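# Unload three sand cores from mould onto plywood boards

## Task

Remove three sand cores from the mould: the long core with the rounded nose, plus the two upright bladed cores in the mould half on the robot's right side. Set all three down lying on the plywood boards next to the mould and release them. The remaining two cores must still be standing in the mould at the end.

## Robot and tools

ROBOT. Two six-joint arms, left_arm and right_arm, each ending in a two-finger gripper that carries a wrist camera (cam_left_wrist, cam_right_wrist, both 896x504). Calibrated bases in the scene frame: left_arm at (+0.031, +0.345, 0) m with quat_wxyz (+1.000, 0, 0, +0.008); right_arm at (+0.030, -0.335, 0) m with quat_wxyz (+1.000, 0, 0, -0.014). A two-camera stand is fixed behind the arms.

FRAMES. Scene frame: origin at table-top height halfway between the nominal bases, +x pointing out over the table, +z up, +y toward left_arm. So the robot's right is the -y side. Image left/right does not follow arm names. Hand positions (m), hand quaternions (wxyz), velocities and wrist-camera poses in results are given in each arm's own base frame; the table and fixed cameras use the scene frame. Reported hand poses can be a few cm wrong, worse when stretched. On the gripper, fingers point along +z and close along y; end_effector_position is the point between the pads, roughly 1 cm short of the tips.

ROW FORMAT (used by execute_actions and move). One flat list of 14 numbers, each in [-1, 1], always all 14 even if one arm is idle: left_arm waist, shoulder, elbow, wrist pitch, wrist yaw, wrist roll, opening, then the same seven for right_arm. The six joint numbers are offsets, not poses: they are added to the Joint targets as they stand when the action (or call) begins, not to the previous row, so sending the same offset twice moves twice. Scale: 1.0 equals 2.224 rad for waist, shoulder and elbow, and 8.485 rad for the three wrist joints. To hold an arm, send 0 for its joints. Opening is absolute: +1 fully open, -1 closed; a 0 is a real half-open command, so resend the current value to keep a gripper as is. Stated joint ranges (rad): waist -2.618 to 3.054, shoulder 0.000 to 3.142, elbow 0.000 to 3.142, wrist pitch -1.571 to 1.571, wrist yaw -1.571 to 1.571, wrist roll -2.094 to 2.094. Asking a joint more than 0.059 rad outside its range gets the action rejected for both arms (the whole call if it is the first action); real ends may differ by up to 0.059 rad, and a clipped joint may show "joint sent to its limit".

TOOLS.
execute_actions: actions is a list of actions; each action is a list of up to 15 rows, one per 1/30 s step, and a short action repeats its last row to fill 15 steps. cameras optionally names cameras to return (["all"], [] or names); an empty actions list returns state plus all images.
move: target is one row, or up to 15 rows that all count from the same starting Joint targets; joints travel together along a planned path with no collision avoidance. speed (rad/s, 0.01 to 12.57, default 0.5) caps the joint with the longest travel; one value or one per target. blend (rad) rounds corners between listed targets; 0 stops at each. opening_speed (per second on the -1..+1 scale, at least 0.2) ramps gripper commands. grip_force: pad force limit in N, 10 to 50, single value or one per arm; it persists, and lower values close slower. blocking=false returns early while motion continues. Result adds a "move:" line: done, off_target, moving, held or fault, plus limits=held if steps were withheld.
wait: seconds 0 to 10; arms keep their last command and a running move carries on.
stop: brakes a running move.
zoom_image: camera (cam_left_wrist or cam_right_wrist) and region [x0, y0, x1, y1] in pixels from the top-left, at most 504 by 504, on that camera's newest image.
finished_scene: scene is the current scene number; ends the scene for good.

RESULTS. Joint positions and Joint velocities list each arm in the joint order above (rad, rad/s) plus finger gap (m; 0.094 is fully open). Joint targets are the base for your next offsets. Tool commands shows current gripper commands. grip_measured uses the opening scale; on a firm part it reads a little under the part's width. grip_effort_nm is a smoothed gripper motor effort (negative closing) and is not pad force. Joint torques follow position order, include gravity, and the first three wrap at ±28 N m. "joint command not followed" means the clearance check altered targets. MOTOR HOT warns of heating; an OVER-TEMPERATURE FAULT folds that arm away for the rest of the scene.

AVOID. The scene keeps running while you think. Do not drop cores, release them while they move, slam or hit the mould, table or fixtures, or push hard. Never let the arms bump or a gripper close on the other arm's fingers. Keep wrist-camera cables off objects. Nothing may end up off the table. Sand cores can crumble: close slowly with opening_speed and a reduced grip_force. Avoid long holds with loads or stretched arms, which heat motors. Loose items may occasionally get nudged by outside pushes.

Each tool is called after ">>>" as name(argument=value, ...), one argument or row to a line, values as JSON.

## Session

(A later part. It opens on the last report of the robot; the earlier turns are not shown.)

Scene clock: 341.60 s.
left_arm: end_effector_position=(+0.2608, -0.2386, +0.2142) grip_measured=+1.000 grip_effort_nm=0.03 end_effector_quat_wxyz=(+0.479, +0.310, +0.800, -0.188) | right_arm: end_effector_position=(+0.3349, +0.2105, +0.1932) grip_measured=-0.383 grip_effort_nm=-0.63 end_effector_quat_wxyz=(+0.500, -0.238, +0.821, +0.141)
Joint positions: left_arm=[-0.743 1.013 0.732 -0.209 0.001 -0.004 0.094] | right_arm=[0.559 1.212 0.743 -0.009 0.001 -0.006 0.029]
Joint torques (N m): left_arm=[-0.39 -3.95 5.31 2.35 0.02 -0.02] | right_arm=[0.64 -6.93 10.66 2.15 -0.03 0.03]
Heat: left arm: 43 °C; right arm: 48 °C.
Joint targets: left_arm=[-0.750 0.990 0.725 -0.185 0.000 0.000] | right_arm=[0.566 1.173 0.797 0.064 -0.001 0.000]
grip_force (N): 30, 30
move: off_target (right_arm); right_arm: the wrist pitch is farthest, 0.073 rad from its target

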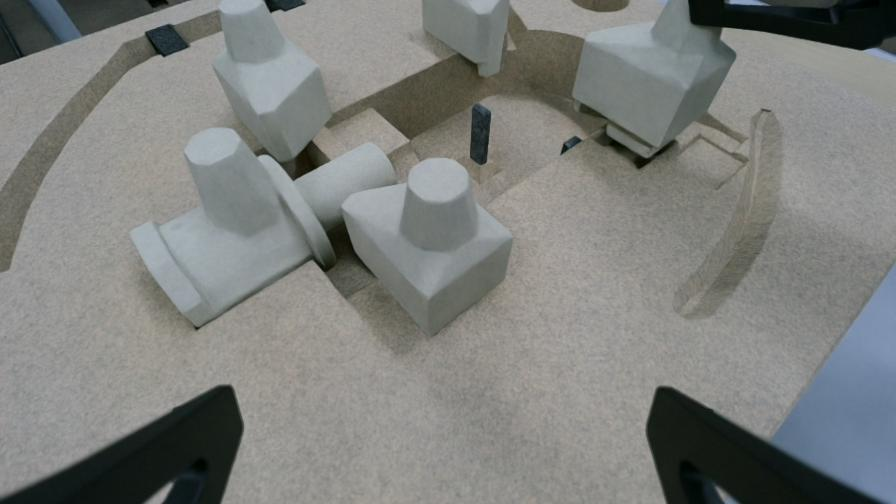

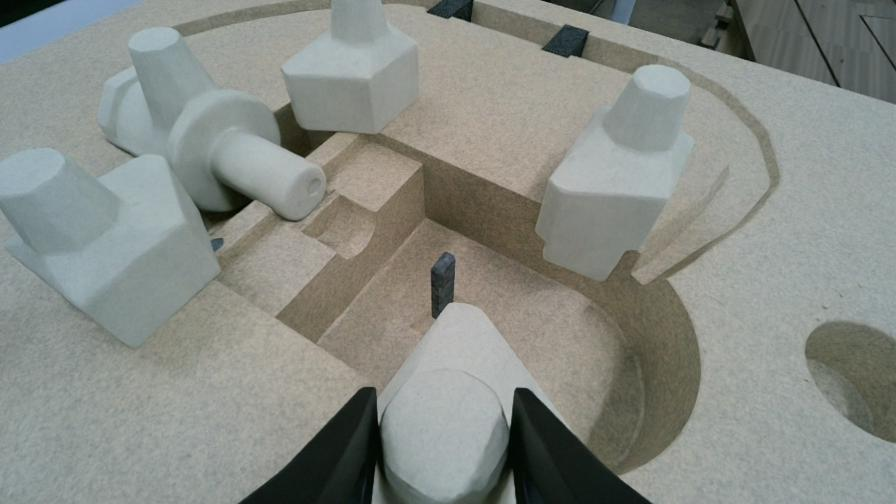

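>>> move(
  target=[0, 0, 0, 0, 0, 0, 1, 0, -0.0193, 0.1093, -0.0299, 0, 0, -0.6],
  speed=0.15,
  cameras=["all"],
)

Scene clock: 347.63 s.
left_arm: end_effector_position=(+0.2608, -0.2386, +0.2142) grip_measured=+1.000 grip_effort_nm=0.03 end_effector_quat_wxyz=(+0.479, +0.310, +0.800, -0.188) | right_arm: end_effector_position=(+0.3336, +0.2097, +0.2656) grip_measured=-0.383 grip_effort_nm=-0.63 end_effector_quat_wxyz=(+0.510, -0.236, +0.814, +0.144)
Joint positions: left_arm=[-0.743 1.013 0.732 -0.209 0.001 -0.004 0.094] | right_arm=[0.559 1.169 0.983 -0.267 0.001 -0.006 0.029]
Joint torques (N m): left_arm=[-0.43 -3.86 5.31 2.35 0.03 0.01] | right_arm=[0.65 -6.68 10.99 2.21 -0.02 0.03]
Heat: left arm: 43 °C; right arm: 49 °C.
Joint targets: left_arm=[-0.750 0.990 0.725 -0.185 0.000 0.000] | right_arm=[0.566 1.130 1.040 -0.190 -0.001 0.000]
grip_force (N): 30, 30
move: off_target (right_arm); right_arm: the wrist pitch is farthest, 0.077 rad from its target

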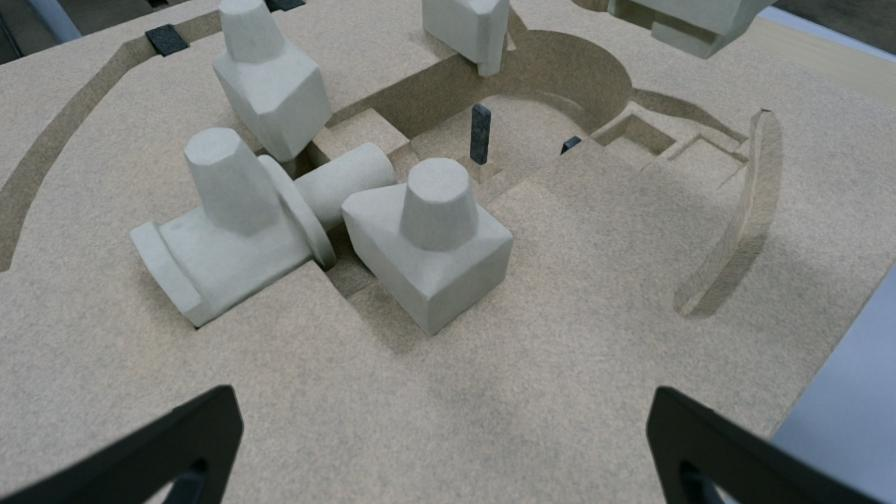

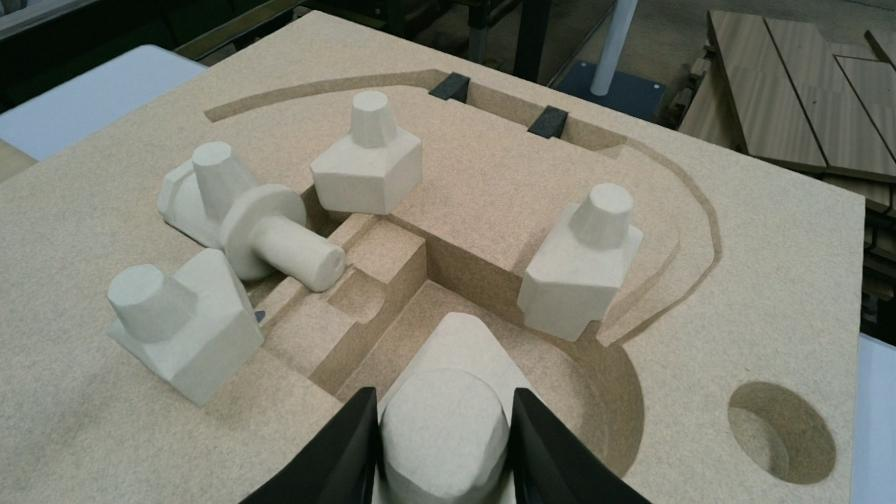

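>>> move(
  target=[-0.06, 0, 0, 0.0412, 0, 0, 1, 0, 0, 0, 0, 0, 0, -0.6],
  speed=0.5,
  cameras=["cam_left_wrist"],
)

>>> zoom_image(
  camera="cam_left_wrist",
  region=[500, 50, 800, 290],
)

Scene clock: 353.47 s.
left_arm: end_effector_position=(+0.2440, -0.2919, +0.2961) grip_measured=+1.000 grip_effort_nm=0.03 end_effector_quat_wxyz=(+0.592, +0.320, +0.685, -0.279) | right_arm: end_effector_position=(+0.3336, +0.2097, +0.2656) grip_measured=-0.383 grip_effort_nm=-0.63 end_effector_quat_wxyz=(+0.510, -0.236, +0.814, +0.144)
Joint positions: left_arm=[-0.877 1.013 0.732 0.137 0.001 -0.004 0.094] | right_arm=[0.559 1.169 0.983 -0.267 0.001 -0.006 0.029]
Joint torques (N m): left_arm=[-0.43 -3.95 5.44 2.55 0.02 -0.03] | right_arm=[0.62 -6.68 10.96 2.2 -0.03 0.03]
Heat: left arm: 44 °C; right arm: 49 °C.
Joint targets: left_arm=[-0.883 0.990 0.725 0.164 0.000 0.000] | right_arm=[0.566 1.130 1.040 -0.190 -0.001 0.000]
grip_force (N): 30, 30
move: off_target (right_arm); right_arm: the wrist pitch is farthest, 0.077 rad from its target
Images, in order (width x height): cam_left_wrist 896x504.

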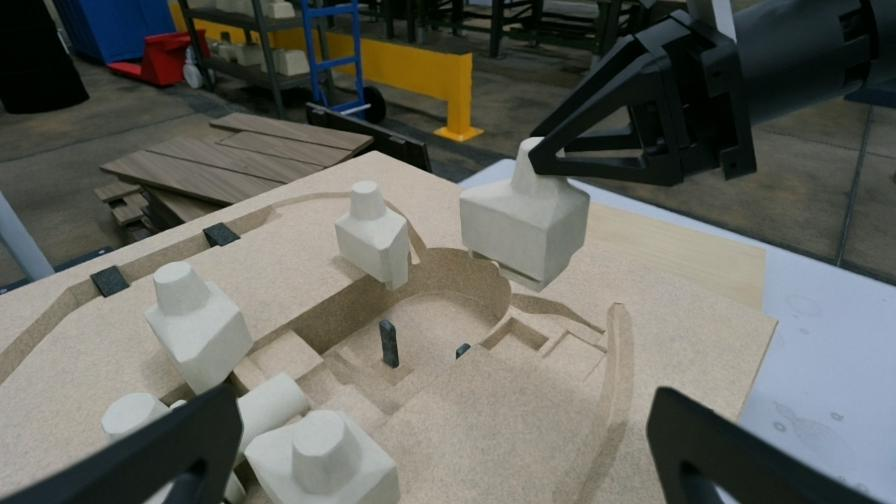

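Scaled by 1.680.

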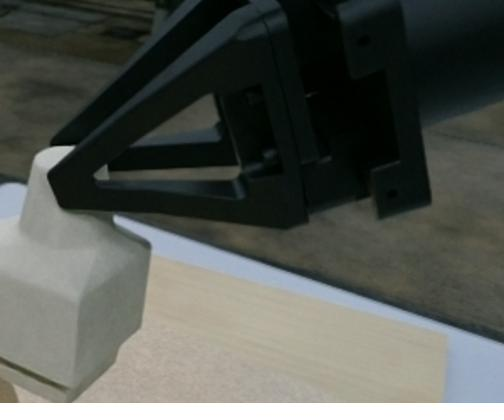

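>>> zoom_image(
  camera="cam_left_wrist",
  region=[430, 120, 630, 320],
)

Scaled by 2.520.

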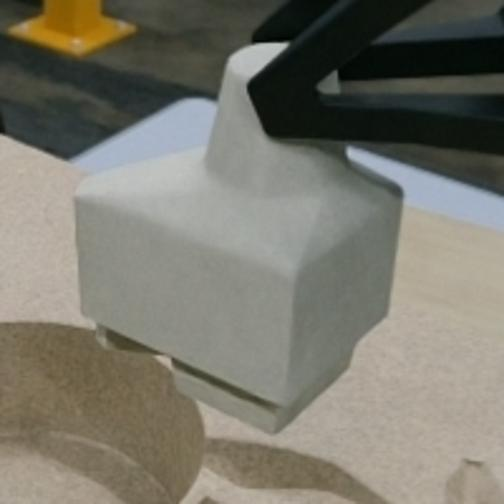

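>>> move(
  target=[0, 0, 0, 0, 0, 0, 1, 0, 0, 0, 0, 0, 0.165, -0.6],
  speed=0.6,
  cameras=["all"],
)

>>> zoom_image(
  camera="cam_left_wrist",
  region=[430, 80, 630, 280],
)

Scene clock: 363.33 s.
left_arm: end_effector_position=(+0.2440, -0.2919, +0.2962) grip_measured=+1.000 grip_effort_nm=0.03 end_effector_quat_wxyz=(+0.592, +0.320, +0.685, -0.279) | right_arm: end_effector_position=(+0.3333, +0.2096, +0.2649) grip_measured=-0.383 grip_effort_nm=-0.63 end_effector_quat_wxyz=(+0.299, +0.340, +0.777, +0.437)
Joint positions: left_arm=[-0.877 1.013 0.732 0.137 0.001 -0.004 0.094] | right_arm=[0.559 1.169 0.983 -0.27 0.001 1.384 0.029]
Joint torques (N m): left_arm=[-0.4 -3.9 5.42 2.54 0.02 -0.03] | right_arm=[0.64 -6.68 10.99 2.23 -0.02 0.13]
Heat: left arm: 47 °C; right arm: 49 °C.
Joint targets: left_arm=[-0.883 0.990 0.725 0.164 0.000 0.000] | right_arm=[0.566 1.130 1.040 -0.190 -0.001 1.400]
grip_force (N): 30, 30
move: off_target (right_arm); right_arm: the wrist pitch is farthest, 0.080 rad from its target

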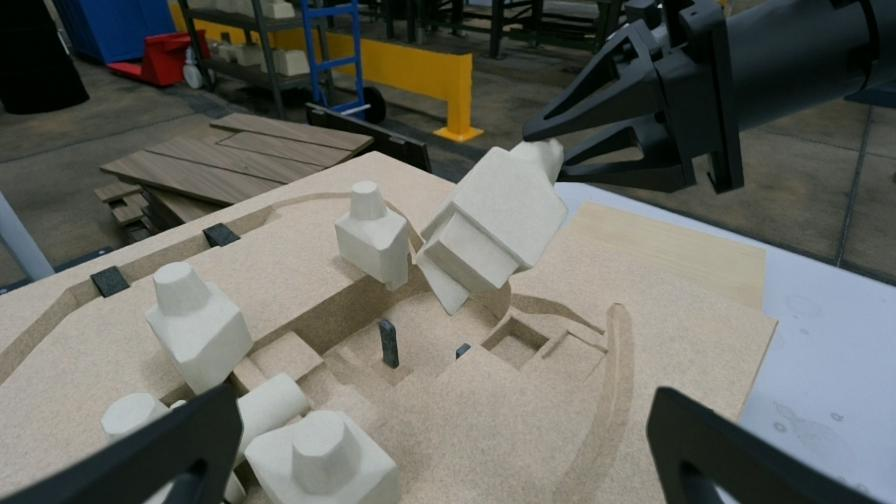

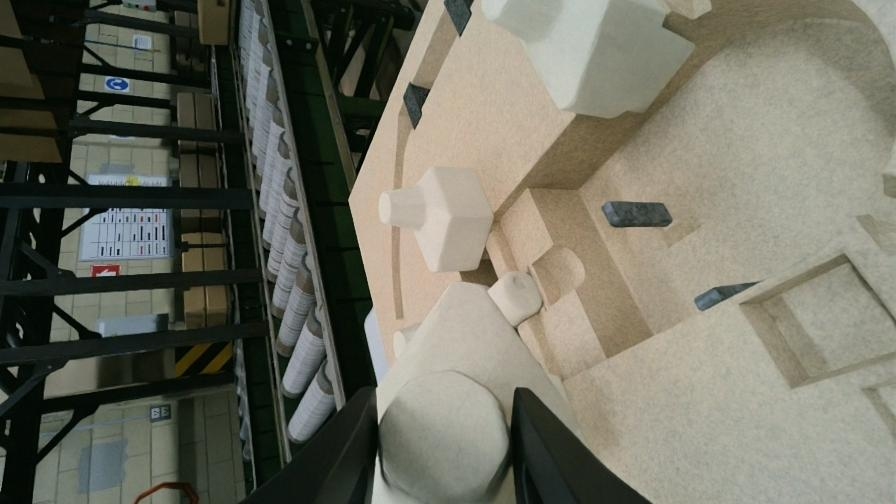

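Scaled by 2.520.

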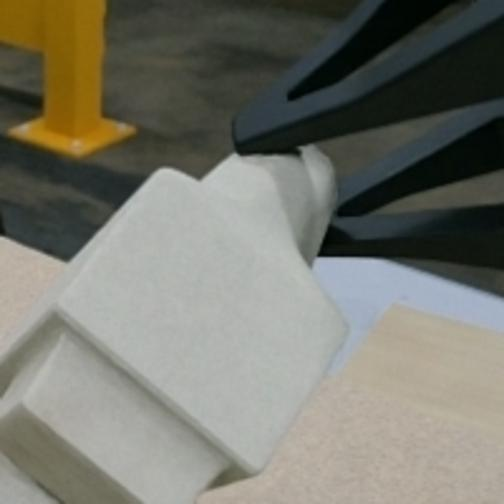

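>>> zoom_image(
  camera="cam_left_wrist",
  region=[390, 120, 610, 330],
)

Scaled by 2.291.

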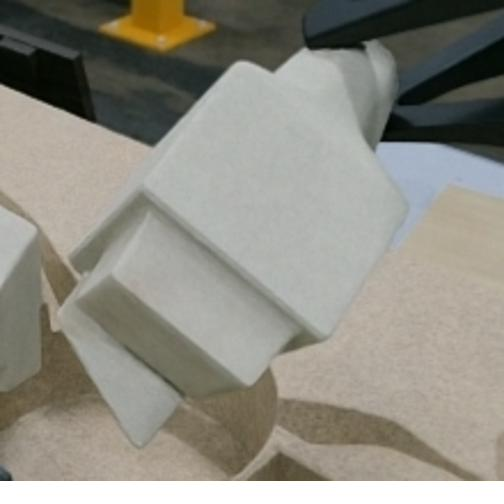

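>>> move(
  target=[
    [0, 0, 0, 0, 0, 0, 1, 0, 0, 0, 0, 0, -0.165, -0.6],
    [0, 0, 0, 0, 0, 0, 1, 0, 0.0063, -0.0935, 0.0276, 0, -0.165, -0.6],
  ],
  speed=[0.6, 0.15],
  cameras=["all"],
)

Scene clock: 429.50 s.
left_arm: end_effector_position=(+0.2440, -0.2919, +0.2963) grip_measured=+1.000 grip_effort_nm=0.03 end_effector_quat_wxyz=(+0.592, +0.320, +0.685, -0.279) | right_arm: end_effector_position=(+0.3360, +0.2112, +0.2333) grip_measured=-0.383 grip_effort_nm=-0.63 end_effector_quat_wxyz=(+0.524, -0.228, +0.806, +0.152)
Joint positions: left_arm=[-0.877 1.013 0.732 0.138 0.001 -0.004 0.094] | right_arm=[0.559 1.169 0.822 -0.068 0.001 0.008 0.029]
Joint torques (N m): left_arm=[-0.47 -4 5.42 2.53 0.02 -0.01] | right_arm=[0.64 -5.5 7.21 2.57 -0.03 -0.12]
Heat: left arm: 53 °C; right arm: 55 °C.
Joint targets: left_arm=[-0.883 0.990 0.725 0.165 0.000 0.000] | right_arm=[0.566 1.144 0.832 0.045 -0.001 0.000]
grip_force (N): 30, 30
move: off_target (right_arm); right_arm: the wrist pitch is farthest, 0.113 rad from its target

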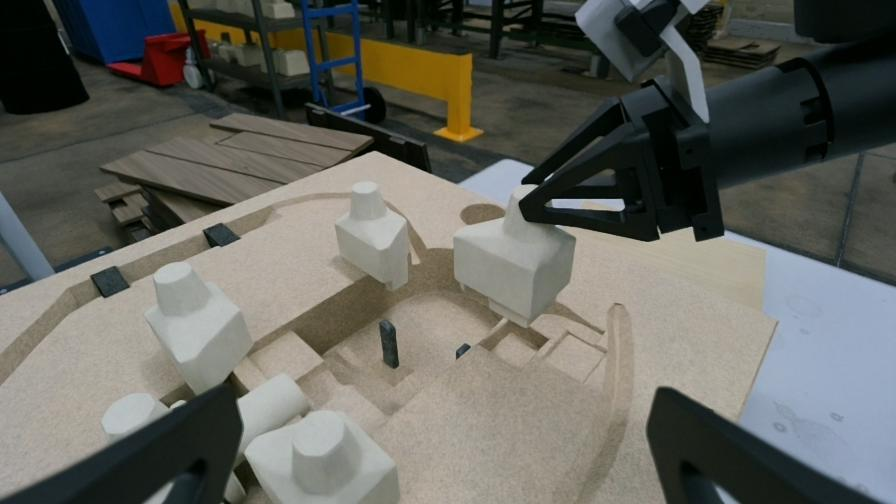

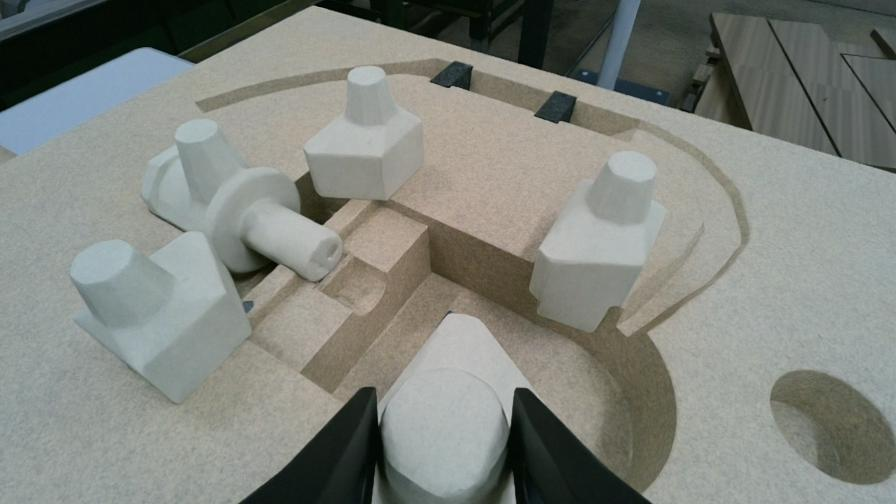

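>>> move(
  target=[0, 0, 0, 0, 0, 0, 1, 0, 0.0063, -0.0211, 0.0041, 0, -0.0016, -0.6],
  speed=0.1,
  cameras=["all"],
)

>>> zoom_image(
  camera="cam_left_wrist",
  region=[400, 180, 640, 420],
)

Scene clock: 434.80 s.
left_arm: end_effector_position=(+0.2440, -0.2919, +0.2963) grip_measured=+1.000 grip_effort_nm=0.03 end_effector_quat_wxyz=(+0.592, +0.320, +0.685, -0.279) | right_arm: end_effector_position=(+0.3337, +0.2098, +0.2188) grip_measured=-0.383 grip_effort_nm=-0.63 end_effector_quat_wxyz=(+0.520, -0.234, +0.808, +0.147)
Joint positions: left_arm=[-0.877 1.013 0.732 0.138 0.001 -0.004 0.094] | right_arm=[0.559 1.169 0.775 -0.034 0.001 -0.006 0.029]
Joint torques (N m): left_arm=[-0.49 -4.03 5.42 2.52 0.03 -0.01] | right_arm=[0.64 -4.3 7.19 2.56 -0.02 -0.13]
Heat: left arm: 54 °C; right arm: 56 °C.
Joint targets: left_arm=[-0.883 0.990 0.725 0.165 0.000 0.000] | right_arm=[0.566 1.158 0.785 0.079 -0.001 -0.014]
grip_force (N): 30, 30
move: off_target (right_arm); right_arm: the wrist pitch is farthest, 0.113 rad from its target

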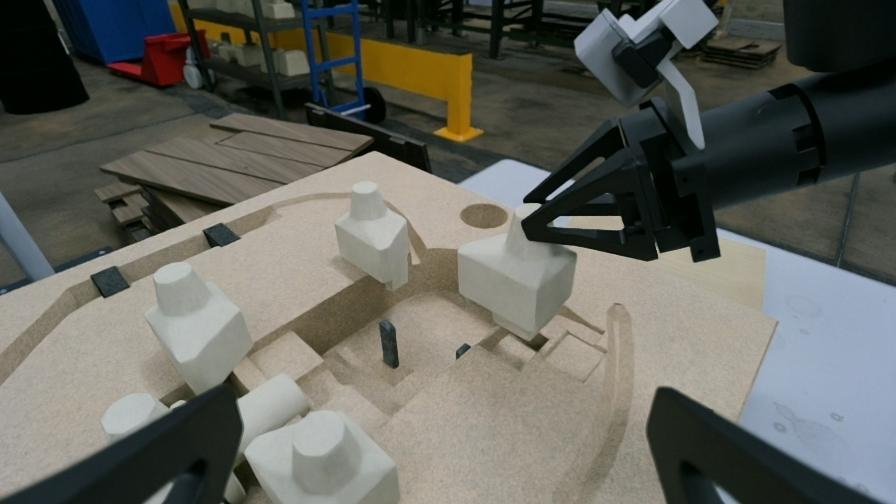

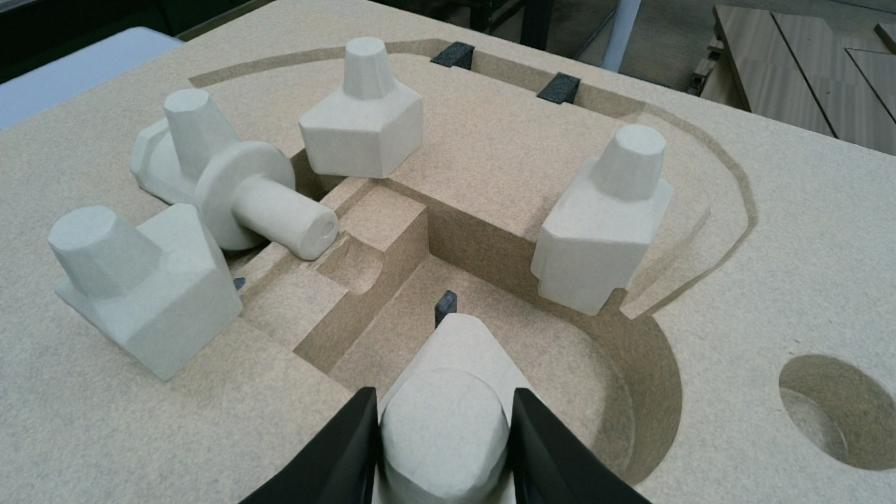

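Scaled by 2.100.

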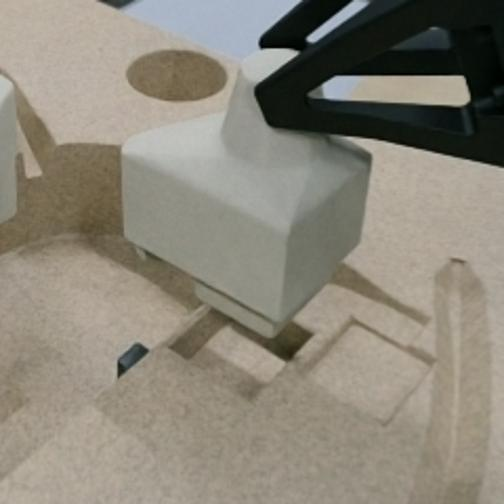

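>>> move(
  target=[0, 0, 0, 0, 0, 0, 1, 0, 0.0207, -0.0238, 0.0078, 0, 0, -0.6],
  speed=0.1,
  cameras=["cam_left_wrist"],
)

>>> zoom_image(
  camera="cam_left_wrist",
  region=[400, 180, 640, 420],
)

Scene clock: 441.67 s.
left_arm: end_effector_position=(+0.2440, -0.2919, +0.2963) grip_measured=+1.000 grip_effort_nm=0.03 end_effector_quat_wxyz=(+0.592, +0.320, +0.685, -0.279) | right_arm: end_effector_position=(+0.3385, +0.2130, +0.2046) grip_measured=-0.383 grip_effort_nm=-0.63 end_effector_quat_wxyz=(+0.524, -0.235, +0.805, +0.147)
Joint positions: left_arm=[-0.877 1.013 0.732 0.138 0.001 -0.004 0.094] | right_arm=[0.559 1.205 0.73 0.056 0.001 -0.01 0.029]
Joint torques (N m): left_arm=[-0.39 -3.95 5.37 2.52 0 -0.02] | right_arm=[0.58 -3.7 6.5 2.32 -0.02 -0.08]
Heat: left arm: 54 °C; right arm: 58 °C.
Joint targets: left_arm=[-0.883 0.990 0.725 0.165 0.000 0.000] | right_arm=[0.566 1.204 0.732 0.146 0.000 -0.014]
grip_force (N): 30, 30
move: off_target (right_arm); right_arm: the wrist pitch is farthest, 0.089 rad from its target
Images, in order (width x height): cam_left_wrist 896x504.

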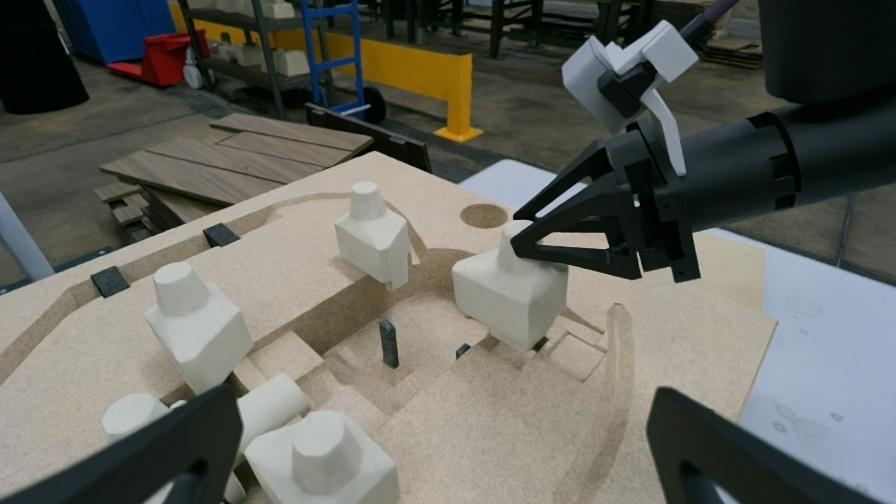

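Scaled by 2.100.

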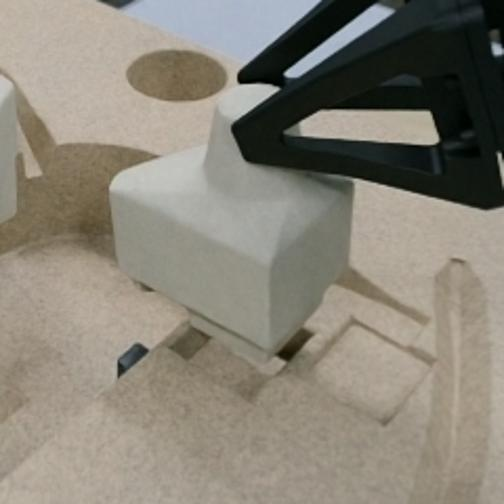

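>>> move(
  target=[0, 0, 0, 0, 0, 0, 1, 0, -0.0243, 0.0261, -0.006, 0, 0, -0.6],
  speed=0.1,
  cameras=["cam_left_wrist"],
)

>>> zoom_image(
  camera="cam_left_wrist",
  region=[400, 180, 640, 420],
)

Scene clock: 451.03 s.
left_arm: end_effector_position=(+0.2440, -0.2919, +0.2963) grip_measured=+1.000 grip_effort_nm=0.03 end_effector_quat_wxyz=(+0.592, +0.320, +0.685, -0.279) | right_arm: end_effector_position=(+0.3342, +0.2103, +0.2019) grip_measured=-0.383 grip_effort_nm=-0.63 end_effector_quat_wxyz=(+0.515, -0.237, +0.811, +0.145)
Joint positions: left_arm=[-0.877 1.013 0.732 0.138 0.001 -0.004 0.094] | right_arm=[0.559 1.191 0.732 0.017 0.001 -0.01 0.029]
Joint torques (N m): left_arm=[-0.38 -4 5.42 2.52 0.01 -0.02] | right_arm=[0.59 -6.89 11.04 2.21 -0.02 -0.08]
Heat: left arm: 54 °C; right arm: 58 °C.
Joint targets: left_arm=[-0.883 0.990 0.725 0.165 0.000 0.000] | right_arm=[0.566 1.150 0.790 0.095 0.000 -0.014]
grip_force (N): 30, 30
move: off_target (right_arm); right_arm: the wrist pitch is farthest, 0.078 rad from its target
Images, in order (width x height): cam_left_wrist 896x504.

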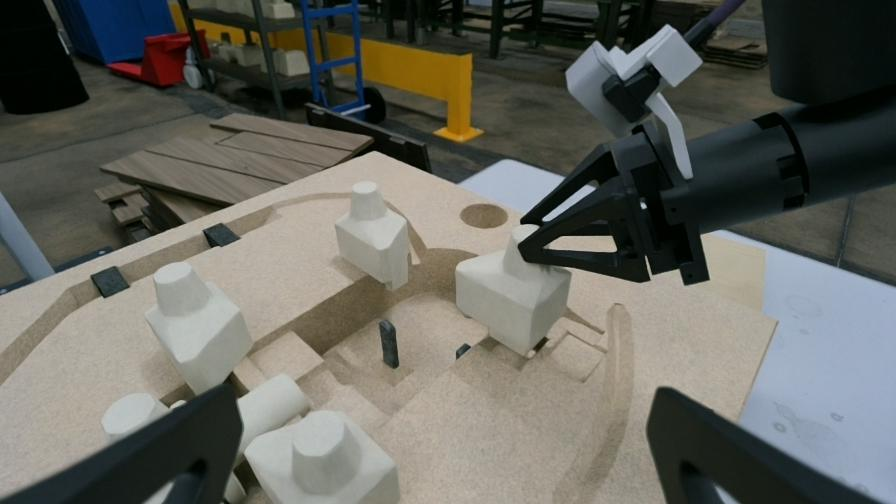

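Scaled by 2.100.

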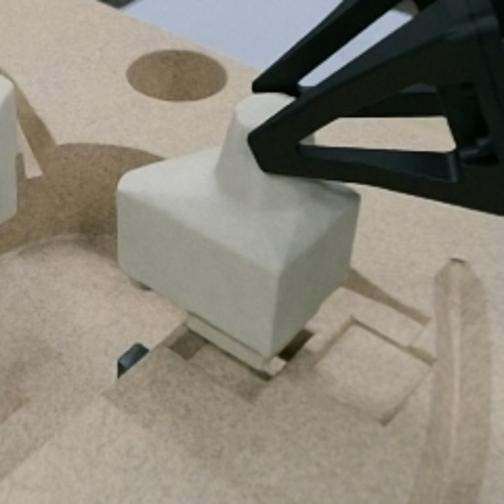

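>>> move(
  target=[0, 0, 0, 0, 0, 0, 1, 0, 0.0286, -0.0504, 0.0118, 0, 0, -0.6],
  speed=0.08,
  cameras=["cam_left_wrist"],
)

>>> zoom_image(
  camera="cam_left_wrist",
  region=[400, 180, 640, 420],
)

Scene clock: 459.53 s.
left_arm: end_effector_position=(+0.2440, -0.2919, +0.2963) grip_measured=+1.000 grip_effort_nm=0.03 end_effector_quat_wxyz=(+0.592, +0.320, +0.685, -0.279) | right_arm: end_effector_position=(+0.3336, +0.2099, +0.1781) grip_measured=-0.383 grip_effort_nm=-0.63 end_effector_quat_wxyz=(+0.507, -0.239, +0.816, +0.143)
Joint positions: left_arm=[-0.877 1.013 0.732 0.138 0.001 -0.004 0.094] | right_arm=[0.559 1.221 0.67 0.09 0.001 -0.01 0.029]
Joint torques (N m): left_arm=[-0.51 -3.97 5.45 2.51 0.02 -0.01] | right_arm=[0.59 -4.19 6.8 2.46 -0.03 -0.08]
Heat: left arm: 54 °C; right arm: 59 °C.
Joint targets: left_arm=[-0.883 0.990 0.725 0.165 0.000 0.000] | right_arm=[0.566 1.214 0.678 0.195 -0.001 -0.014]
grip_force (N): 30, 30
move: off_target (right_arm); right_arm: the wrist pitch is farthest, 0.106 rad from its target
Images, in order (width x height): cam_left_wrist 896x504.

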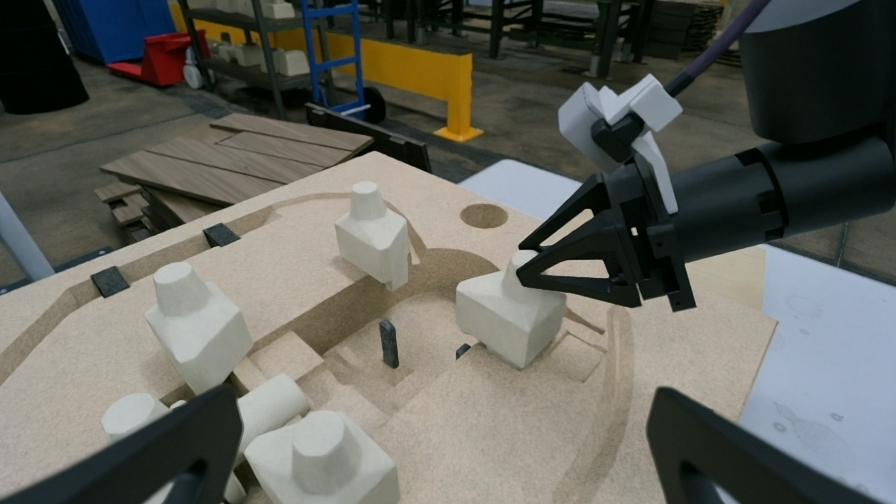

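Scaled by 2.100.

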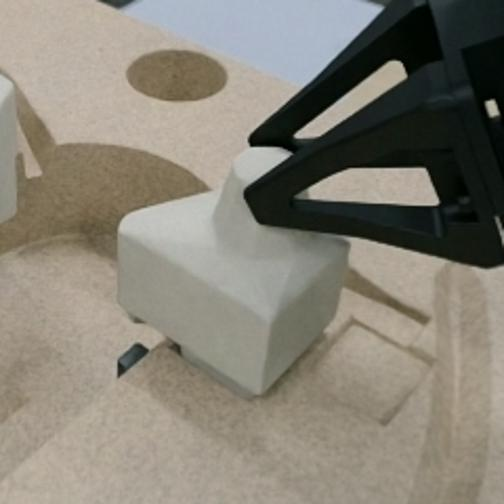

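>>> move(
  target=[0, 0, 0, 0, 0, 0, 1, 0, 0.0081, -0.0207, 0.0098, 0, 0, -0.6],
  speed=0.06,
  cameras=["cam_left_wrist"],
)

>>> zoom_image(
  camera="cam_left_wrist",
  region=[400, 180, 640, 420],
)

Scene clock: 464.23 s.
left_arm: end_effector_position=(+0.2440, -0.2919, +0.2963) grip_measured=+1.000 grip_effort_nm=0.03 end_effector_quat_wxyz=(+0.592, +0.320, +0.685, -0.279) | right_arm: end_effector_position=(+0.3349, +0.2107, +0.1709) grip_measured=-0.383 grip_effort_nm=-0.63 end_effector_quat_wxyz=(+0.517, -0.237, +0.809, +0.145)
Joint positions: left_arm=[-0.877 1.013 0.732 0.138 0.001 -0.004 0.094] | right_arm=[0.559 1.236 0.627 0.173 0.001 -0.01 0.029]
Joint torques (N m): left_arm=[-0.47 -4.04 5.39 2.52 0 0] | right_arm=[0.55 -4 6.56 2.46 -0.03 -0.08]
Heat: left arm: 55 °C; right arm: 60 °C.
Joint targets: left_arm=[-0.883 0.990 0.725 0.165 0.000 0.000] | right_arm=[0.566 1.232 0.632 0.278 -0.001 -0.014]
grip_force (N): 30, 30
move: off_target (right_arm); right_arm: the wrist pitch is farthest, 0.105 rad from its target
Images, in order (width x height): cam_left_wrist 896x504.

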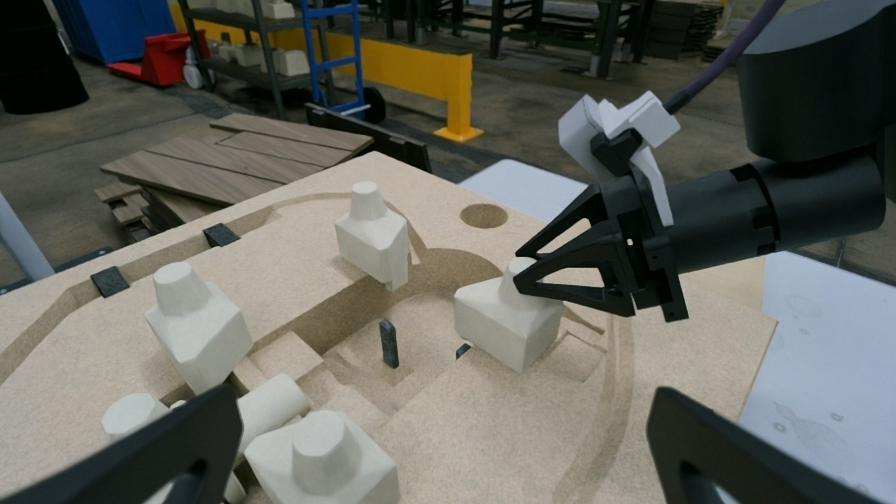

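Scaled by 2.100.

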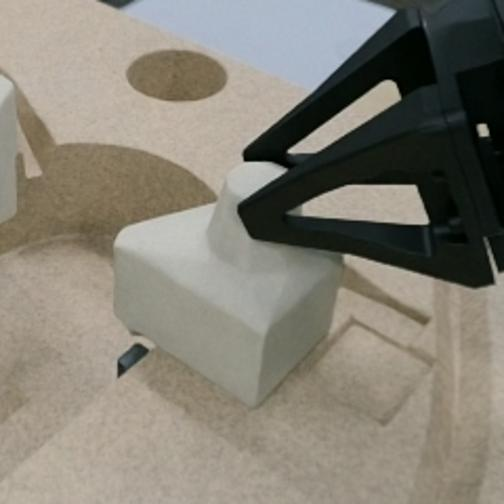

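>>> move(
  target=[0, 0, 0, 0, 0, 0, 1, 0, 0.0030, -0.003, 0.0, 0, 0, -0.6],
  speed=0.06,
)

>>> move(
  target=[0, 0, 0, 0, 0, 0, 1, 0, 0, 0, 0, 0, 0, 0.3],
  speed=0.06,
  opening_speed=0.3,
  cameras=["all"],
)

Scene clock: 467.40 s.
left_arm: end_effector_position=(+0.2440, -0.2919, +0.2963) grip_measured=+1.000 grip_effort_nm=0.03 end_effector_quat_wxyz=(+0.592, +0.320, +0.685, -0.279) | right_arm: end_effector_position=(+0.3356, +0.2112, +0.1708) grip_measured=-0.383 grip_effort_nm=-0.63 end_effector_quat_wxyz=(+0.520, -0.236, +0.808, +0.146)
Joint positions: left_arm=[-0.877 1.013 0.732 0.138 0.001 -0.004 0.094] | right_arm=[0.559 1.24 0.623 0.187 0.001 -0.01 0.029]
Joint torques (N m): left_arm=[-0.43 -3.99 5.38 2.54 0.02 -0.03] | right_arm=[0.61 -3.82 6.5 2.32 -0.03 -0.06]
Heat: left arm: 55 °C; right arm: 60 °C.
Joint targets: left_arm=[-0.883 0.990 0.725 0.165 0.000 0.000] | right_arm=[0.566 1.238 0.625 0.278 -0.001 -0.014]
grip_force (N): 30, 30
move: off_target (right_arm); right_arm: the wrist pitch is farthest, 0.091 rad from its target

Scene clock: 470.60 s.
left_arm: end_effector_position=(+0.2440, -0.2919, +0.2963) grip_measured=+1.000 grip_effort_nm=0.03 end_effector_quat_wxyz=(+0.592, +0.320, +0.685, -0.279) | right_arm: end_effector_position=(+0.3404, +0.2141, +0.1839) grip_measured=+0.297 grip_effort_nm=0.18 end_effector_quat_wxyz=(+0.543, -0.232, +0.793, +0.152)
Joint positions: left_arm=[-0.877 1.013 0.732 0.138 0.001 -0.004 0.094] | right_arm=[0.559 1.24 0.622 0.244 0.001 -0.01 0.061]
Joint torques (N m): left_arm=[-0.43 -3.95 5.46 2.53 0.03 -0.02] | right_arm=[0.57 -3.84 6.39 1.82 -0.03 -0.08]
Heat: left arm: 55 °C; right arm: 60 °C.
Joint targets: left_arm=[-0.883 0.990 0.725 0.165 0.000 0.000] | right_arm=[0.566 1.238 0.625 0.278 0.000 -0.014]
grip_force (N): 30, 30
move: done

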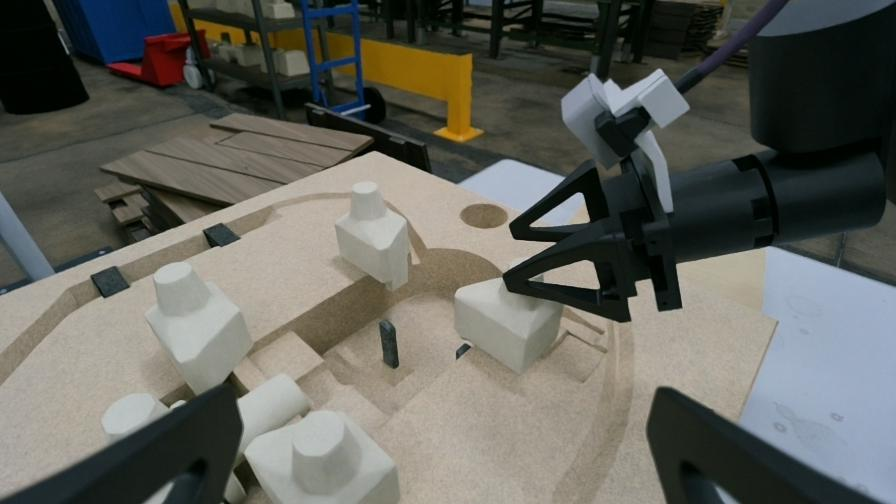

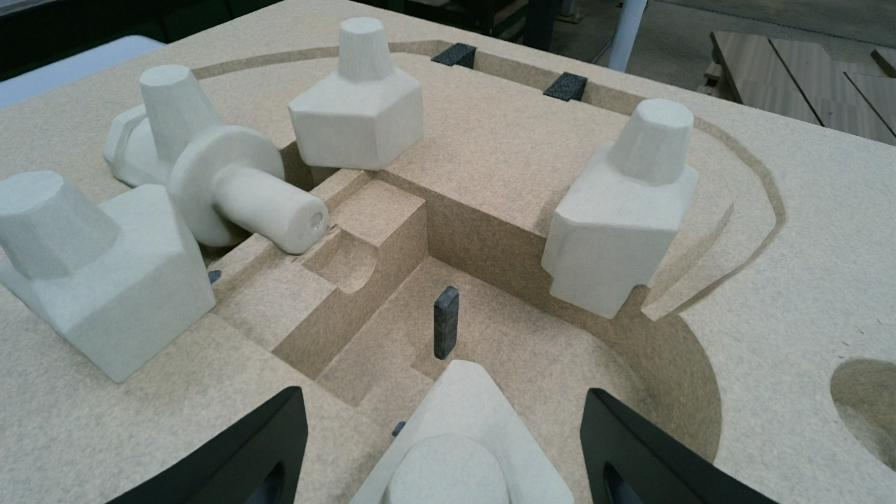

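>>> move(
  target=[
    [0, 0, 0, 0, 0, 0, 1, 0, -0.09, 0, 0, 0, 0, 0.3],
    [0.011, 0.2383, 0.1731, -0.0365, -0.083, -0.0485, 0.3, 0.1052, -0.3318, 0.0562, -0.0504, 0, 0.0016, 0.3],
  ],
  speed=[0.3, 0.6],
  cameras=["all"],
)

Scene clock: 541.97 s.
left_arm: end_effector_position=(+0.3648, -0.2511, +0.2197) grip_measured=+0.302 grip_effort_nm=-0.08 end_effector_quat_wxyz=(+0.536, +0.035, +0.843, -0.028) | right_arm: end_effector_position=(+0.1854, +0.1895, +0.3771) grip_measured=+0.297 grip_effort_nm=0.18 end_effector_quat_wxyz=(+0.677, -0.265, +0.627, +0.280)
Joint positions: left_arm=[-0.866 1.51 1.08 -0.147 -0.685 -0.4 0.061] | right_arm=[0.794 0.506 0.726 -0.147 0.002 -0.009 0.061]
Joint torques (N m): left_arm=[0.58 -5.19 8.16 1.91 -0.43 -0.2] | right_arm=[0.61 0.79 7.72 1.49 -0.04 0.07]
Heat: left arm: 55 °C; right arm: 56 °C.
Joint targets: left_arm=[-0.859 1.520 1.110 -0.145 -0.704 -0.411] | right_arm=[0.800 0.500 0.750 -0.150 -0.001 0.000]
grip_force (N): 30, 30
move: done

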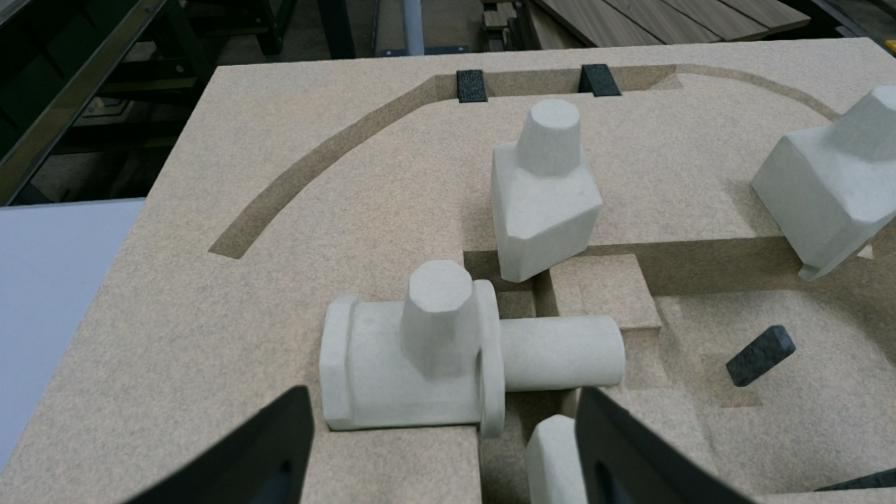

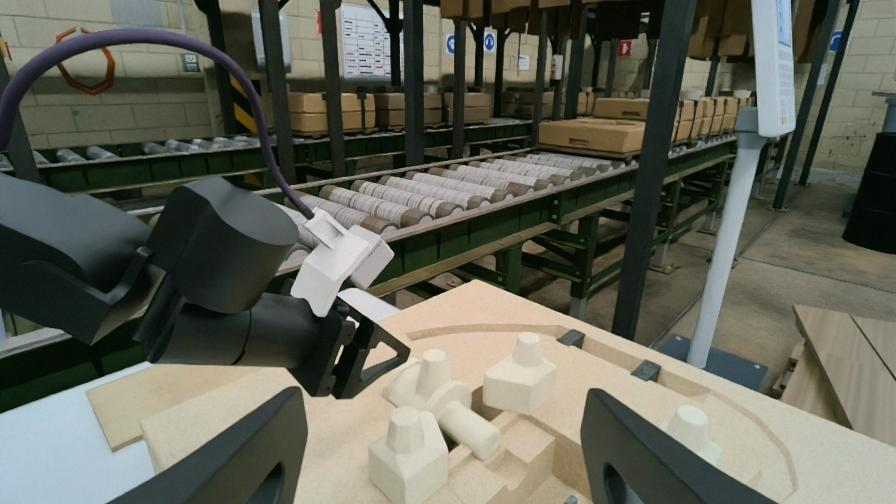

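>>> move(
  target=[0.0467, 0.0955, 0.0202, 0.026, 0.0109, 0.0086, 0.3, 0, 0, 0, 0, 0, 0, 0.3],
  speed=0.3,
  cameras=["all"],
)

Scene clock: 561.87 s.
left_arm: end_effector_position=(+0.4227, -0.2572, +0.1848) grip_measured=+0.302 grip_effort_nm=-0.07 end_effector_quat_wxyz=(+0.541, +0.025, +0.840, -0.026) | right_arm: end_effector_position=(+0.1854, +0.1895, +0.3771) grip_measured=+0.297 grip_effort_nm=0.18 end_effector_quat_wxyz=(+0.677, -0.265, +0.627, +0.280)
Joint positions: left_arm=[-0.76 1.715 1.131 0.055 -0.612 -0.341 0.061] | right_arm=[0.794 0.506 0.726 -0.147 0.002 -0.009 0.061]
Joint torques (N m): left_arm=[0.44 -6.17 7.41 2.2 -0.21 -0.05] | right_arm=[0.59 0.77 7.73 1.48 -0.04 0.06]
Heat: left arm: 51 °C; right arm: 54 °C.
Joint targets: left_arm=[-0.755 1.733 1.155 0.076 -0.612 -0.338] | right_arm=[0.800 0.500 0.750 -0.150 -0.001 0.000]
grip_force (N): 30, 30
move: done

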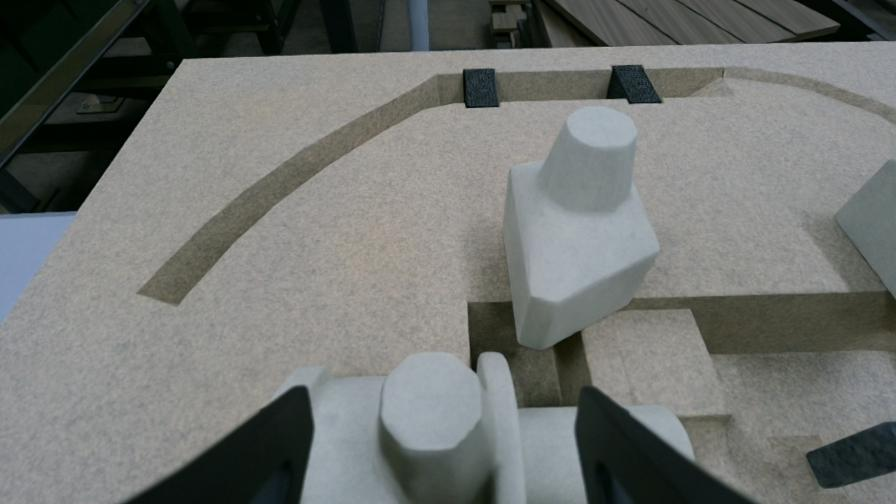

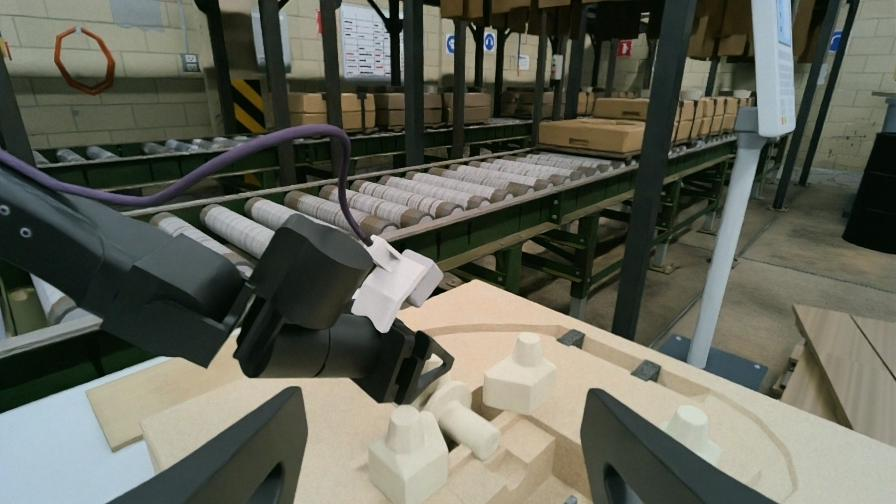

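>>> move(
  target=[0.0099, 0.0229, 0, 0.0035, 0.0005, 0.0008, 0.3, 0, 0, 0, 0, 0, 0, 0.3],
  speed=0.15,
  cameras=["all"],
)

Scene clock: 570.33 s.
left_arm: end_effector_position=(+0.4338, -0.2529, +0.1697) grip_measured=+0.302 grip_effort_nm=-0.07 end_effector_quat_wxyz=(+0.538, +0.021, +0.843, -0.015) | right_arm: end_effector_position=(+0.1854, +0.1895, +0.3771) grip_measured=+0.297 grip_effort_nm=0.18 end_effector_quat_wxyz=(+0.677, -0.265, +0.627, +0.280)
Joint positions: left_arm=[-0.737 1.764 1.134 0.091 -0.61 -0.334 0.061] | right_arm=[0.794 0.506 0.726 -0.147 0.002 -0.009 0.061]
Joint torques (N m): left_arm=[0.34 -6.5 7.15 2.09 -0.15 -0.01] | right_arm=[0.58 0.79 7.72 1.48 -0.04 0.06]
Heat: left arm: 50 °C; right arm: 53 °C.
Joint targets: left_arm=[-0.733 1.784 1.155 0.105 -0.608 -0.332] | right_arm=[0.800 0.500 0.750 -0.150 -0.001 0.000]
grip_force (N): 30, 30
move: done

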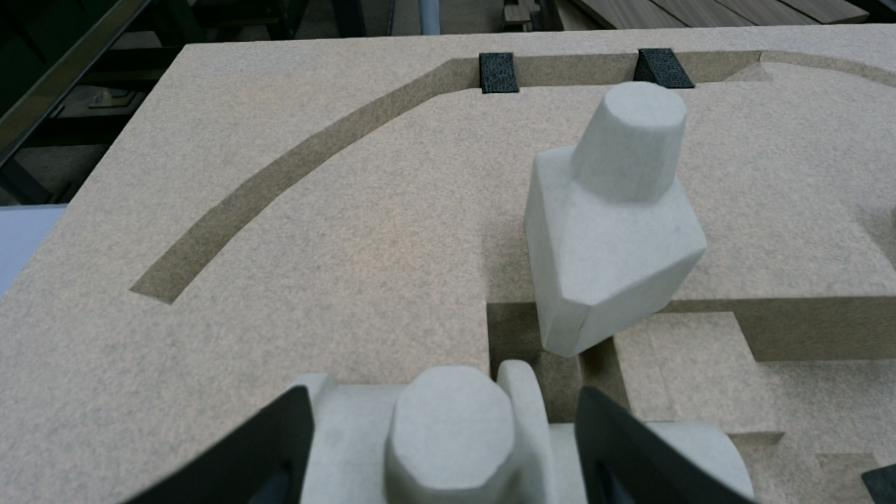

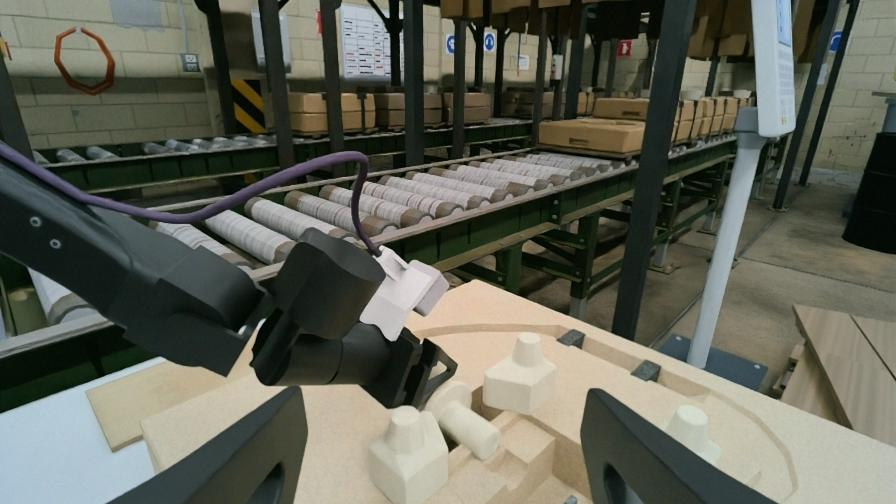

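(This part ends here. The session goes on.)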